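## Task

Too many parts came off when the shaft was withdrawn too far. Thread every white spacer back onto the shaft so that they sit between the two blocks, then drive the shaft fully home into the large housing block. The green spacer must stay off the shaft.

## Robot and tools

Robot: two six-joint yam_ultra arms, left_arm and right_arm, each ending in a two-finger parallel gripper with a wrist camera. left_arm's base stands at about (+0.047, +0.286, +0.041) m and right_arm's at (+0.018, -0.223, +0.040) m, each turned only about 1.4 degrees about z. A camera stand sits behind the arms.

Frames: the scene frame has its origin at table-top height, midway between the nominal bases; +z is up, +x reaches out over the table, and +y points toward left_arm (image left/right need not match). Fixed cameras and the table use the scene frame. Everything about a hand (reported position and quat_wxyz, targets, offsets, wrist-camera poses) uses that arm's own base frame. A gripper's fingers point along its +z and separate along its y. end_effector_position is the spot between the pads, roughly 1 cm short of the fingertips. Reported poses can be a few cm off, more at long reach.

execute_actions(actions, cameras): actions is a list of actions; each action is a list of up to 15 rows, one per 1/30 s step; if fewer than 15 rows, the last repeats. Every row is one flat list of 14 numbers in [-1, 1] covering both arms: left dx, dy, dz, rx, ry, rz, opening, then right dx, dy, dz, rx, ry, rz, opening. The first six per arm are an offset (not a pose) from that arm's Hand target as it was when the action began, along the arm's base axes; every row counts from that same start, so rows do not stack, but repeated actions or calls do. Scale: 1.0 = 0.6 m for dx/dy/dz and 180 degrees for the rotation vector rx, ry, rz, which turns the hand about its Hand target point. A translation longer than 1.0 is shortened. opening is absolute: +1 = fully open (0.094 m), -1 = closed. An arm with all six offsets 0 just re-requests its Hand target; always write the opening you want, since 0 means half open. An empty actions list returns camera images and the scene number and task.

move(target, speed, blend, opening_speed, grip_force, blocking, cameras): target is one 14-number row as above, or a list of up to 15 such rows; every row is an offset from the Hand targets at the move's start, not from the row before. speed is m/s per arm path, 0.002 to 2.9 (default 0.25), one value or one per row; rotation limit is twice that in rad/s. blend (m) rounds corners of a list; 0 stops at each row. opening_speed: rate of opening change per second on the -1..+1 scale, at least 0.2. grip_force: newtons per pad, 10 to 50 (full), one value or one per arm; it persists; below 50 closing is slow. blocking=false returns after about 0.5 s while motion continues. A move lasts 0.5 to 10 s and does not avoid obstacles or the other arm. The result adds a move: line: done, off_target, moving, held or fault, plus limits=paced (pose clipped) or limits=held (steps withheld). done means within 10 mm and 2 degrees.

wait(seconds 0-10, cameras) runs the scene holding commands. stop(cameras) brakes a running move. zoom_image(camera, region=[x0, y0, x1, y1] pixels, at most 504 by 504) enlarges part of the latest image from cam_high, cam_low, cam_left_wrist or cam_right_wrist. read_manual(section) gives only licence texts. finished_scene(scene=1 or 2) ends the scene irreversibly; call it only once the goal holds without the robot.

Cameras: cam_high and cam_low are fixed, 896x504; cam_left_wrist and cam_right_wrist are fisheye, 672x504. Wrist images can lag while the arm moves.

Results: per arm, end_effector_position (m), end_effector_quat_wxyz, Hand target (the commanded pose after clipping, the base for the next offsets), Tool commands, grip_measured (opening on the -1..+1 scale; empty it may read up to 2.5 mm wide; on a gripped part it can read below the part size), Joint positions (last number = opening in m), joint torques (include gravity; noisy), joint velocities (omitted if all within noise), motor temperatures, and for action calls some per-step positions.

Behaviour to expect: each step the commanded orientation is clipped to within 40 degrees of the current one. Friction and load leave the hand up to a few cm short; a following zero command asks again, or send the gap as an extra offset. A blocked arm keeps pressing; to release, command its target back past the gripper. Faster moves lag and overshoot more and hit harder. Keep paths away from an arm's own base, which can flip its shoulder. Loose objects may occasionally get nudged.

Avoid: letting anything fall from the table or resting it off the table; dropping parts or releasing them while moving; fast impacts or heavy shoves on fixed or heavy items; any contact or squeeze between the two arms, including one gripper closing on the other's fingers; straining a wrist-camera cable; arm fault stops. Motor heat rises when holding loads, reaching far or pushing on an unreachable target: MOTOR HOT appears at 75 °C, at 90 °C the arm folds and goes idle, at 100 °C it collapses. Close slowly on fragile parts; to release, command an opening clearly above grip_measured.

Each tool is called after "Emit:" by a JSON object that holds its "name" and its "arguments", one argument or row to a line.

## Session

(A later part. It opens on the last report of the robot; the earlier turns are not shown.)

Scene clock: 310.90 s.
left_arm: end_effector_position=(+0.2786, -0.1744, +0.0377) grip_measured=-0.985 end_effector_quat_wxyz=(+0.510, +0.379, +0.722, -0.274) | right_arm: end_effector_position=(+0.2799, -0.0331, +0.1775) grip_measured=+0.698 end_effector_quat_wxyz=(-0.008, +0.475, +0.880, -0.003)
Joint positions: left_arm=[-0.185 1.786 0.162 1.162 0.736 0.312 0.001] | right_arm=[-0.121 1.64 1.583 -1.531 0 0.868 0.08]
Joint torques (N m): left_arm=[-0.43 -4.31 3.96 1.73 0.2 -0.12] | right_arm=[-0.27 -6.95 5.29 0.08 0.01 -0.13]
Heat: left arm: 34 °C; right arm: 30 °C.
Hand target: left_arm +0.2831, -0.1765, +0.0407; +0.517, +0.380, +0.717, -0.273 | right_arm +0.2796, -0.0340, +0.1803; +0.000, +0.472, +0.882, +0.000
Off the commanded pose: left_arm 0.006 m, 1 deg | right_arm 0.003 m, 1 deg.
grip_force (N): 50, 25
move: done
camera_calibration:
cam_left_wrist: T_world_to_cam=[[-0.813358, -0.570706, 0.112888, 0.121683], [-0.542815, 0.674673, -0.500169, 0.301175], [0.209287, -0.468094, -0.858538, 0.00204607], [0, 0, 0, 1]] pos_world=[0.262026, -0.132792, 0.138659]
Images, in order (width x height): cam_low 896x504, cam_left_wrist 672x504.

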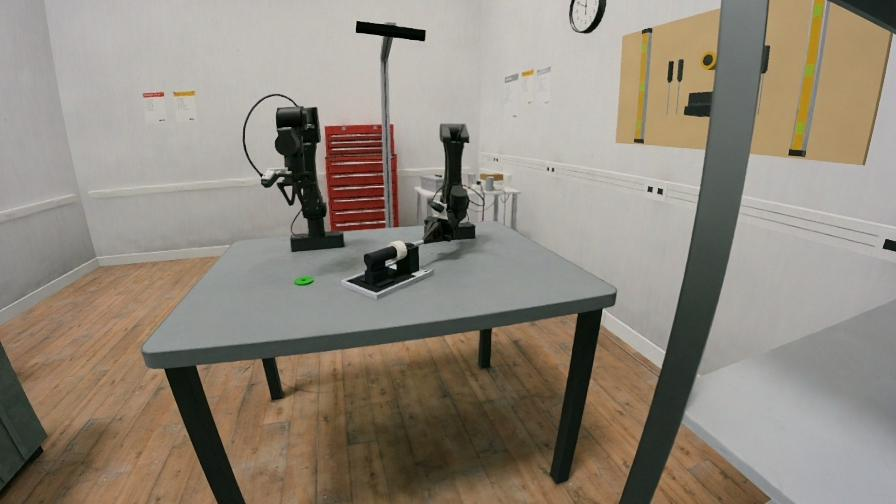

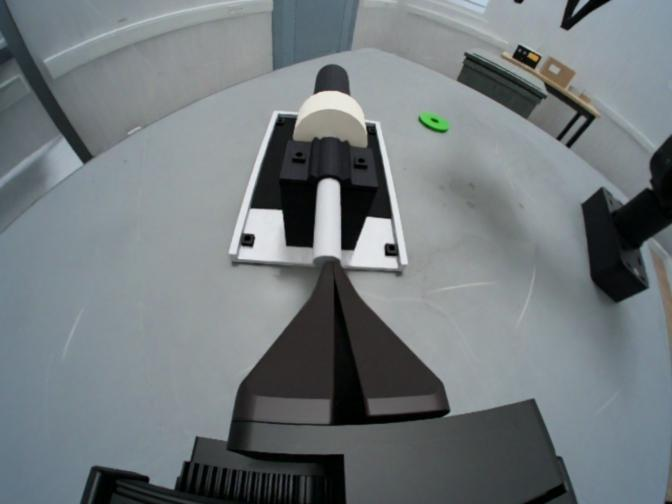

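Emit:
{"name": "move", "arguments": {
  "target": [
    [0.006,-0.001,0.001,0,0,0,-1,0,0,0.0,0,0,0,0.7],
    [0.033,-0.038,0.001,0,0,0,-1,0,0,0.0,0,0,0,0.7]
  ],
  "speed": [0.05,0.04],
  "cameras": ["cam_left_wrist","cam_low"]
}}

Emit:
{"name": "zoom_image", "arguments": {
  "camera": "cam_low",
  "region": [390, 210, 470, 270]
}}

Emit:
{"name": "zoom_image", "arguments": {
  "camera": "cam_left_wrist",
  "region": [270, 150, 400, 320]
}}

Scene clock: 313.27 s.
left_arm: end_effector_position=(+0.2843, -0.1791, +0.0379) grip_measured=-0.985 end_effector_quat_wxyz=(+0.507, +0.366, +0.729, -0.280) | right_arm: end_effector_position=(+0.2799, -0.0331, +0.1775) grip_measured=+0.698 end_effector_quat_wxyz=(-0.008, +0.475, +0.880, -0.003)
Joint positions: left_arm=[-0.208 1.802 0.184 1.168 0.71 0.266 0.001] | right_arm=[-0.121 1.64 1.583 -1.531 0 0.868 0.08]
Joint torques (N m): left_arm=[-6.69 -2.71 8.85 1.53 -0.4 -0.05] | right_arm=[-0.28 -6.95 5.3 0.09 0 -0.13]
Heat: left arm: 34 °C; right arm: 30 °C.
Hand target: left_arm +0.3028, -0.1993, +0.0412; +0.516, +0.380, +0.717, -0.273 | right_arm +0.2796, -0.0340, +0.1803; +0.000, +0.472, +0.882, +0.000
Off the commanded pose: left_arm 0.028 m, 3 deg | right_arm 0.003 m, 1 deg.
grip_force (N): 50, 25
move: off_target (left_arm)
camera_calibration:
cam_left_wrist: T_world_to_cam=[[-0.801287, -0.581552, 0.140488, 0.117233], [-0.564837, 0.657934, -0.498079, 0.310652], [0.197226, -0.478457, -0.855676, 0.000201075], [0, 0, 0, 1]] pos_world=[0.269365, -0.136115, 0.138431]
Images, in order (width x height): cam_low 896x504, cam_left_wrist 672x504.

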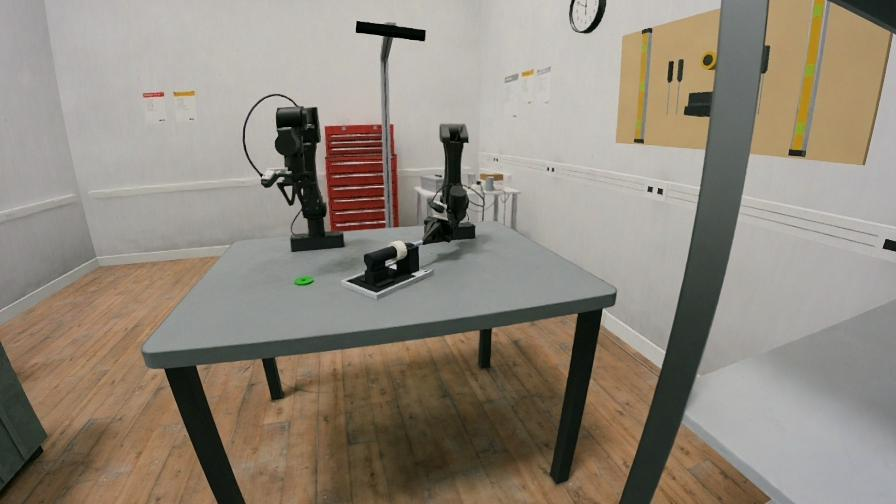

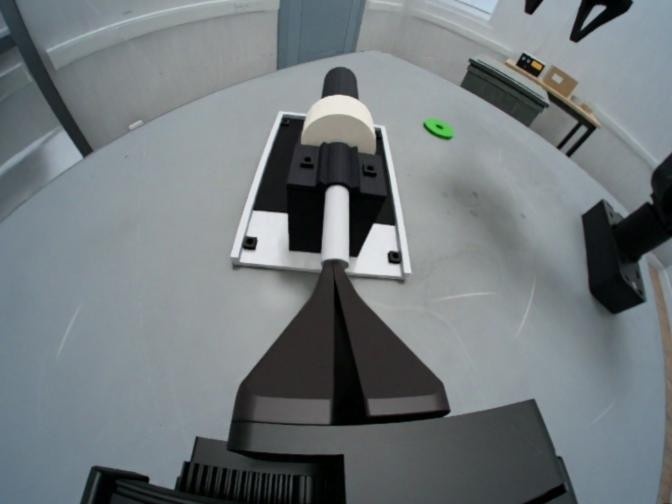

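Scaled by 6.300 from the camera's 896x504 image, which has a finer 1280x720 frame.

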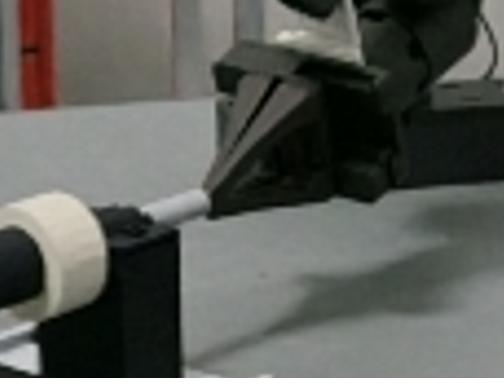

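Scaled by 2.965 from the camera's 672x504 image, which has a finer 960x720 frame.

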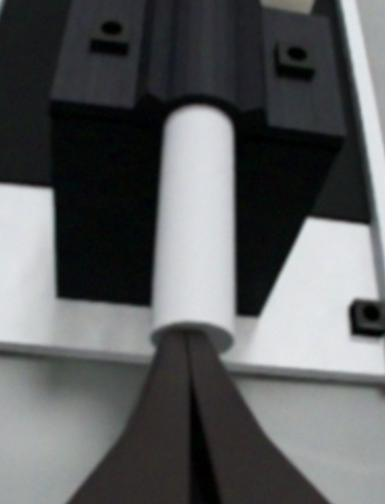

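Emit:
{"name": "move", "arguments": {
  "target": [
    [-0.035,0.048,0.002,0,0,0,-1,0,0,0.0,0,0,0,0.7],
    [-0.035,0.048,0.002,0,0,0,-0.5,0,0,0.0,0,0,0,0.7],
    [-0.002,0.003,0.004,0,0,0,-0.5,0,0,0.0,0,0,0,0.7],
    [0.012,-0.017,0.004,0,0,0,-0.5,0,0,0.0,0,0,0,0.7]
  ],
  "speed": [0.1,0.1,0.1,0.05],
  "cameras": ["cam_left_wrist","cam_low"]
}}

Emit:
{"name": "zoom_image", "arguments": {
  "camera": "cam_low",
  "region": [350, 210, 450, 290]
}}

Emit:
{"name": "zoom_image", "arguments": {
  "camera": "cam_left_wrist",
  "region": [270, 70, 400, 350]
}}

Scene clock: 317.40 s.
left_arm: end_effector_position=(+0.3081, -0.2078, +0.0475) grip_measured=-0.502 end_effector_quat_wxyz=(+0.523, +0.382, +0.712, -0.271) | right_arm: end_effector_position=(+0.2799, -0.0331, +0.1775) grip_measured=+0.698 end_effector_quat_wxyz=(-0.008, +0.475, +0.880, -0.003)
Joint positions: left_arm=[-0.308 1.844 0.293 1.164 0.626 0.248 0.023] | right_arm=[-0.121 1.64 1.583 -1.531 0 0.868 0.08]
Joint torques (N m): left_arm=[-0.36 -5.38 4.53 1.4 0.11 -0.08] | right_arm=[-0.28 -6.95 5.29 0.09 0 -0.12]
Heat: left arm: 34 °C; right arm: 30 °C.
Hand target: left_arm +0.3101, -0.2095, +0.0438; +0.517, +0.380, +0.717, -0.273 | right_arm +0.2796, -0.0340, +0.1803; +0.000, +0.472, +0.882, +0.000
Off the commanded pose: left_arm 0.005 m, 1 deg | right_arm 0.003 m, 1 deg.
grip_force (N): 50, 25
move: done
camera_calibration:
cam_left_wrist: T_world_to_cam=[[-0.81776, -0.568415, 0.0904054, 0.128518], [-0.524452, 0.671189, -0.523885, 0.339268], [0.237105, -0.475825, -0.846978, -0.0221596], [0, 0, 0, 1]] pos_world=[0.288281, -0.165205, 0.14735]
Images, in order (width x height): cam_low 896x504, cam_left_wrist 672x504.

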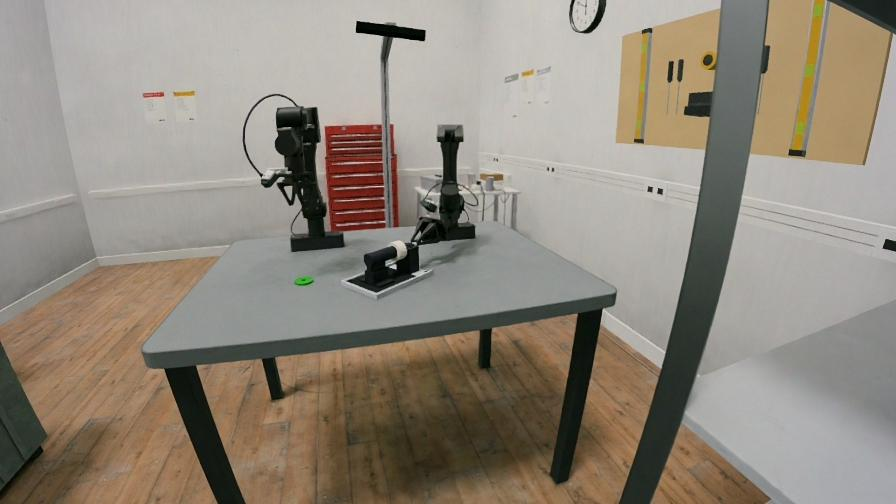

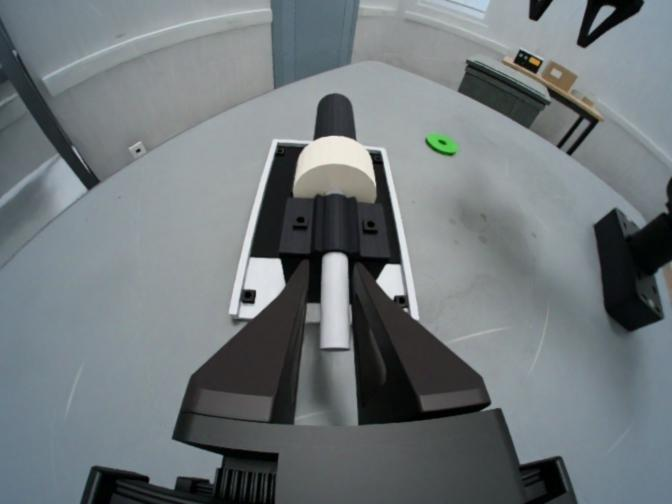

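Scaled by 5.040 from the camera's 896x504 image, which has a finer 1280x720 frame.

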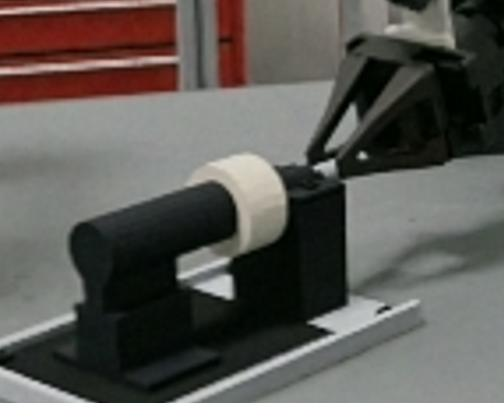

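Scaled by 1.800 from the camera's 672x504 image, which has a finer 960x720 frame.

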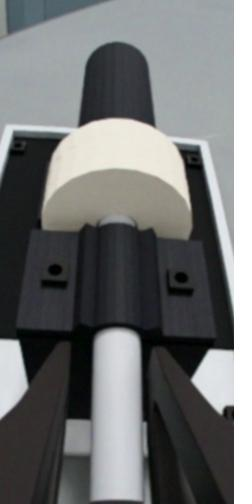

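Emit:
{"name": "move", "arguments": {
  "target": [
    [-0.0125,0.018,-0.002,0,0,0,-0.5,0,0,0.0,0,0,0,0.7],
    [-0.0125,0.018,-0.002,0,0,0,-1,0,0,0.0,0,0,0,0.7],
    [0.003,-0.004,-0.002,0,0,0,-1,0,0,0.0,0,0,0,0.7]
  ],
  "speed": [0.1,0.1,0.04],
  "cameras": ["cam_left_wrist","cam_low"]
}}

Emit:
{"name": "zoom_image", "arguments": {
  "camera": "cam_left_wrist",
  "region": [270, 70, 400, 380]
}}

Scene clock: 319.83 s.
left_arm: end_effector_position=(+0.3004, -0.2046, +0.0431) grip_measured=-0.711 end_effector_quat_wxyz=(+0.513, +0.378, +0.717, -0.282) | right_arm: end_effector_position=(+0.2799, -0.0331, +0.1775) grip_measured=+0.698 end_effector_quat_wxyz=(-0.008, +0.475, +0.880, -0.003)
Joint positions: left_arm=[-0.295 1.844 0.271 1.166 0.652 0.237 0.014] | right_arm=[-0.121 1.64 1.583 -1.531 0 0.868 0.08]
Joint torques (N m): left_arm=[-2.4 -4.29 6.6 1.44 -0.22 0.02] | right_arm=[-0.28 -6.95 5.29 0.09 0 -0.12]
Heat: left arm: 34 °C; right arm: 29 °C.
Hand target: left_arm +0.3118, -0.2119, +0.0424; +0.516, +0.380, +0.717, -0.273 | right_arm +0.2796, -0.0340, +0.1803; +0.000, +0.472, +0.882, +0.000
Off the commanded pose: left_arm 0.014 m, 1 deg | right_arm 0.003 m, 1 deg.
grip_force (N): 50, 25
move: off_target (left_arm)
camera_calibration:
cam_left_wrist: T_world_to_cam=[[-0.818781, -0.561208, 0.121006, 0.12479], [-0.535426, 0.670405, -0.513688, 0.333556], [0.207163, -0.485388, -0.849401, -0.0153207], [0, 0, 0, 1]] pos_world=[0.283944, -0.161021, 0.14323]
Images, in order (width x height): cam_low 896x504, cam_left_wrist 672x504.

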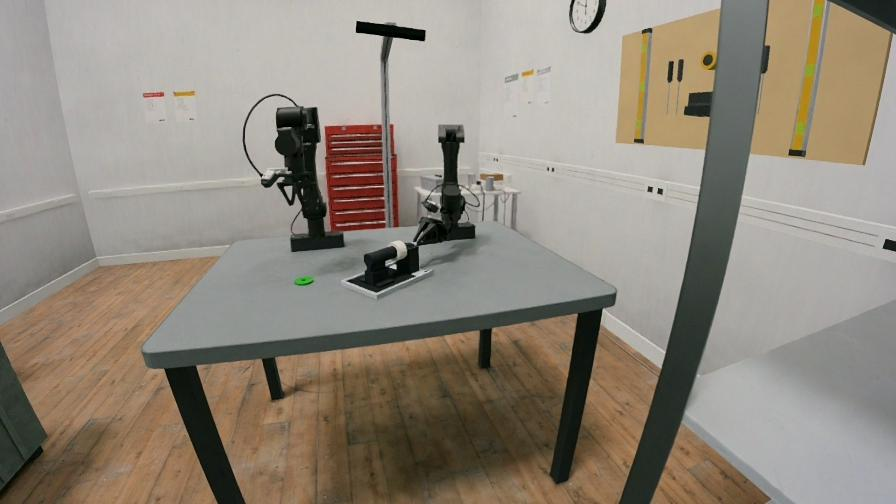

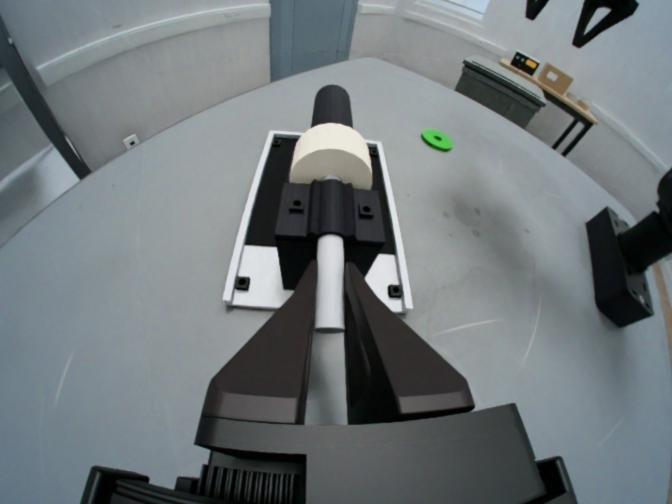

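Scaled by 1.626 from the camera's 672x504 image, which has a finer 960x720 frame.

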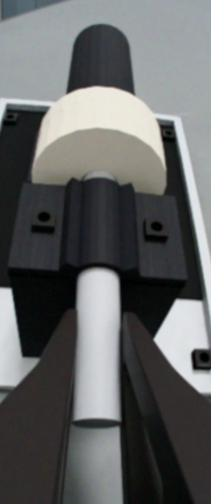

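Emit:
{"name": "move", "arguments": {
  "target": [
    [-0.004,0.006,0,0,0,0,-1,0,0,0.0,0,0,0,0.7],
    [-0.004,0.006,0,0,0,0,-0.4,0,0,0.0,0,0,0,0.7],
    [-0.05,0.073,0.01,0,0,0,-0.4,0,0,0.0,0,0,0,0.7],
    [-0.1,0.12,0.15,0,0,0,-0.4,0,0,0.0,0,0,0,0.7]
  ],
  "speed": [0.05,0.05,0.1,0.2],
  "opening_speed": 0.6,
  "cameras": ["all"]
}}

Emit:
{"name": "zoom_image", "arguments": {
  "camera": "cam_low",
  "region": [350, 210, 450, 290]
}}

Emit:
{"name": "zoom_image", "arguments": {
  "camera": "cam_high",
  "region": [400, 170, 530, 330]
}}

Emit:
{"name": "zoom_image", "arguments": {
  "camera": "cam_left_wrist",
  "region": [240, 60, 440, 260]
}}

Scene clock: 326.23 s.
left_arm: end_effector_position=(+0.2484, -0.1383, +0.1234) grip_measured=-0.402 end_effector_quat_wxyz=(+0.511, +0.373, +0.723, -0.276) | right_arm: end_effector_position=(+0.2799, -0.0331, +0.1775) grip_measured=+0.698 end_effector_quat_wxyz=(-0.008, +0.475, +0.880, -0.003)
Joint positions: left_arm=[0.01 0.959 0.242 0.164 0.905 0.432 0.028] | right_arm=[-0.121 1.64 1.583 -1.531 0 0.868 0.08]
Joint torques (N m): left_arm=[-0.61 -1.76 8.5 1.26 0.32 0.09] | right_arm=[-0.27 -6.97 5.27 0.09 0 -0.12]
Heat: left arm: 34 °C; right arm: 29 °C.
Hand target: left_arm +0.2518, -0.1399, +0.1325; +0.517, +0.380, +0.717, -0.273 | right_arm +0.2796, -0.0340, +0.1803; +0.000, +0.472, +0.882, +0.000
Off the commanded pose: left_arm 0.010 m, 1 deg | right_arm 0.003 m, 1 deg.
grip_force (N): 50, 25
move: done
camera_calibration:
cam_left_wrist: T_world_to_cam=[[-0.808121, -0.576341, 0.121535, 0.104975], [-0.550299, 0.665181, -0.504683, 0.304366], [0.210027, -0.474726, -0.854707, 0.0972169], [0, 0, 0, 1]] pos_world=[0.231907, -0.0958061, 0.223943]
cam_right_wrist: T_world_to_cam=[[-0.772204, -0.635168, 0.0161914, 0.190742], [-0.461485, 0.578201, 0.672841, 0.0419338], [-0.436729, 0.512098, -0.73961, 0.377857], [0, 0, 0, 1]] pos_world=[0.331665, -0.0965929, 0.248164]

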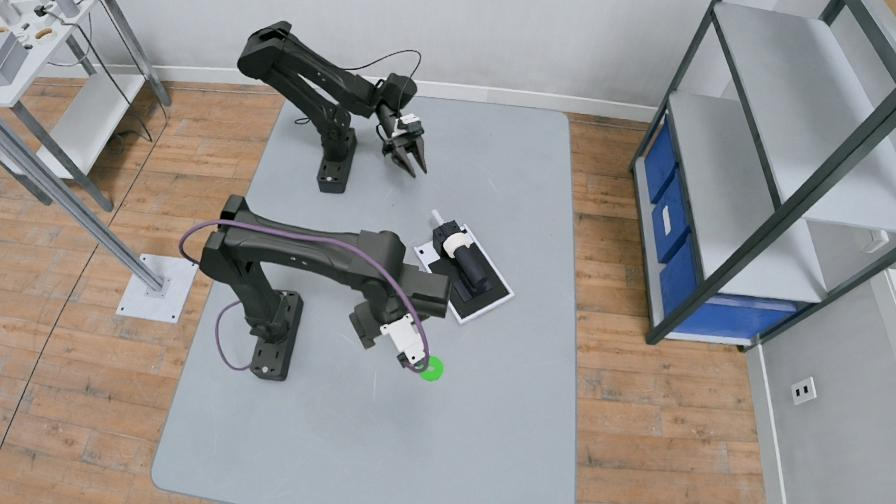

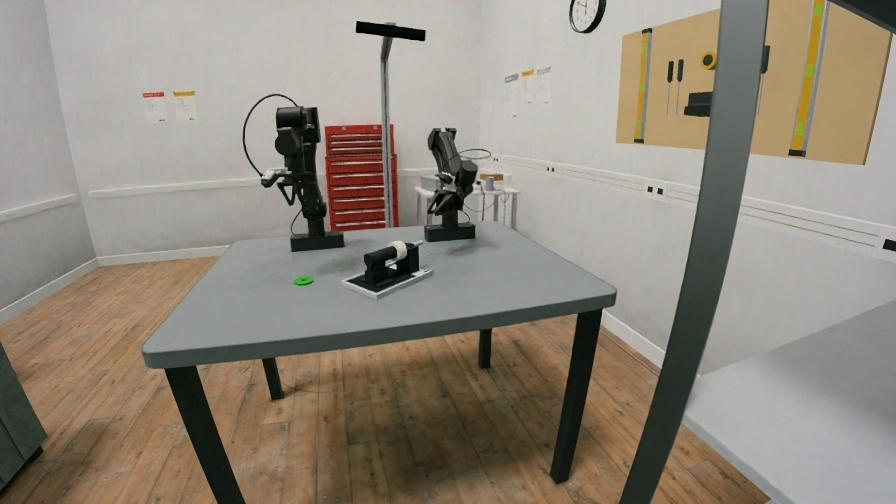

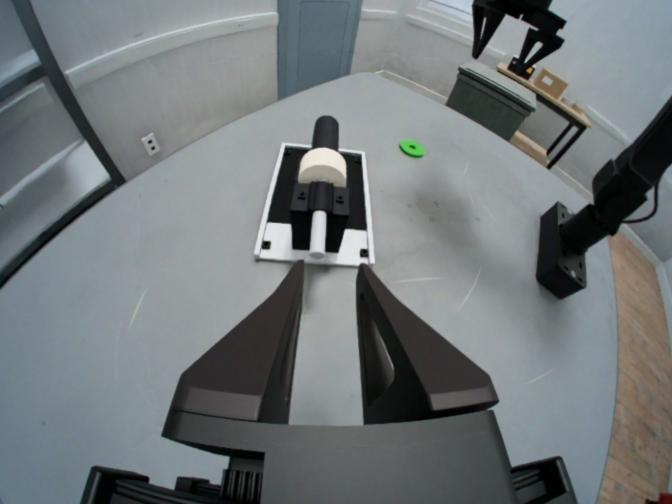

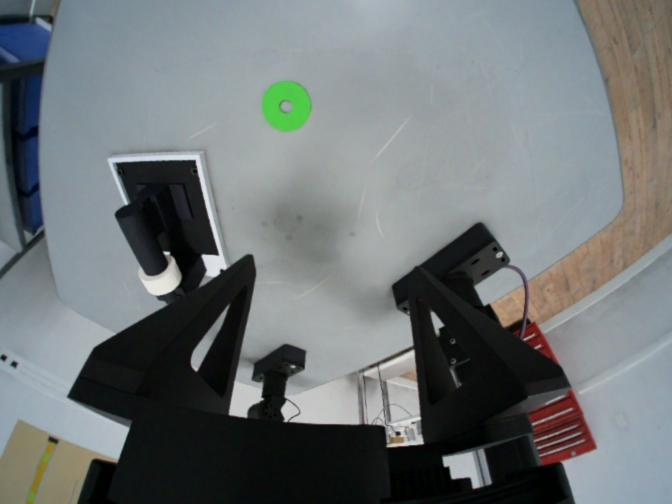

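Scaled by 5.040 from the camera's 896x504 image, which has a finer 1280x720 frame.

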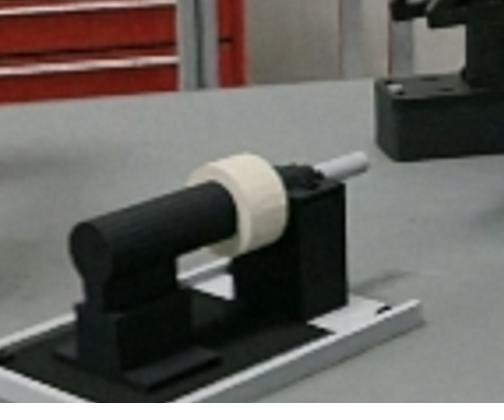

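Scaled by 3.150 from the camera's 896x504 image, which has a finer 1280x720 frame.

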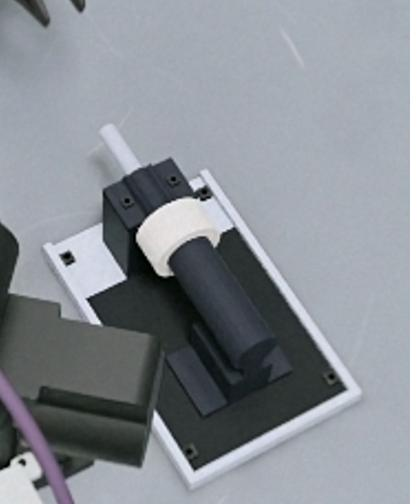

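Scaled by 2.520 from the camera's 672x504 image, which has a finer 960x720 frame.

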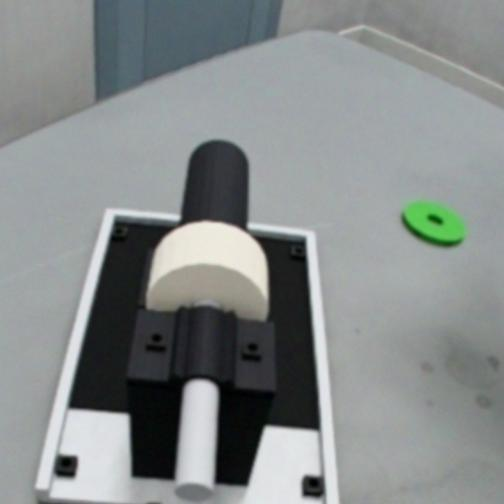

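Emit:
{"name": "finished_scene", "arguments": {
  "scene": 1
}}

The scene is finished: the task was done.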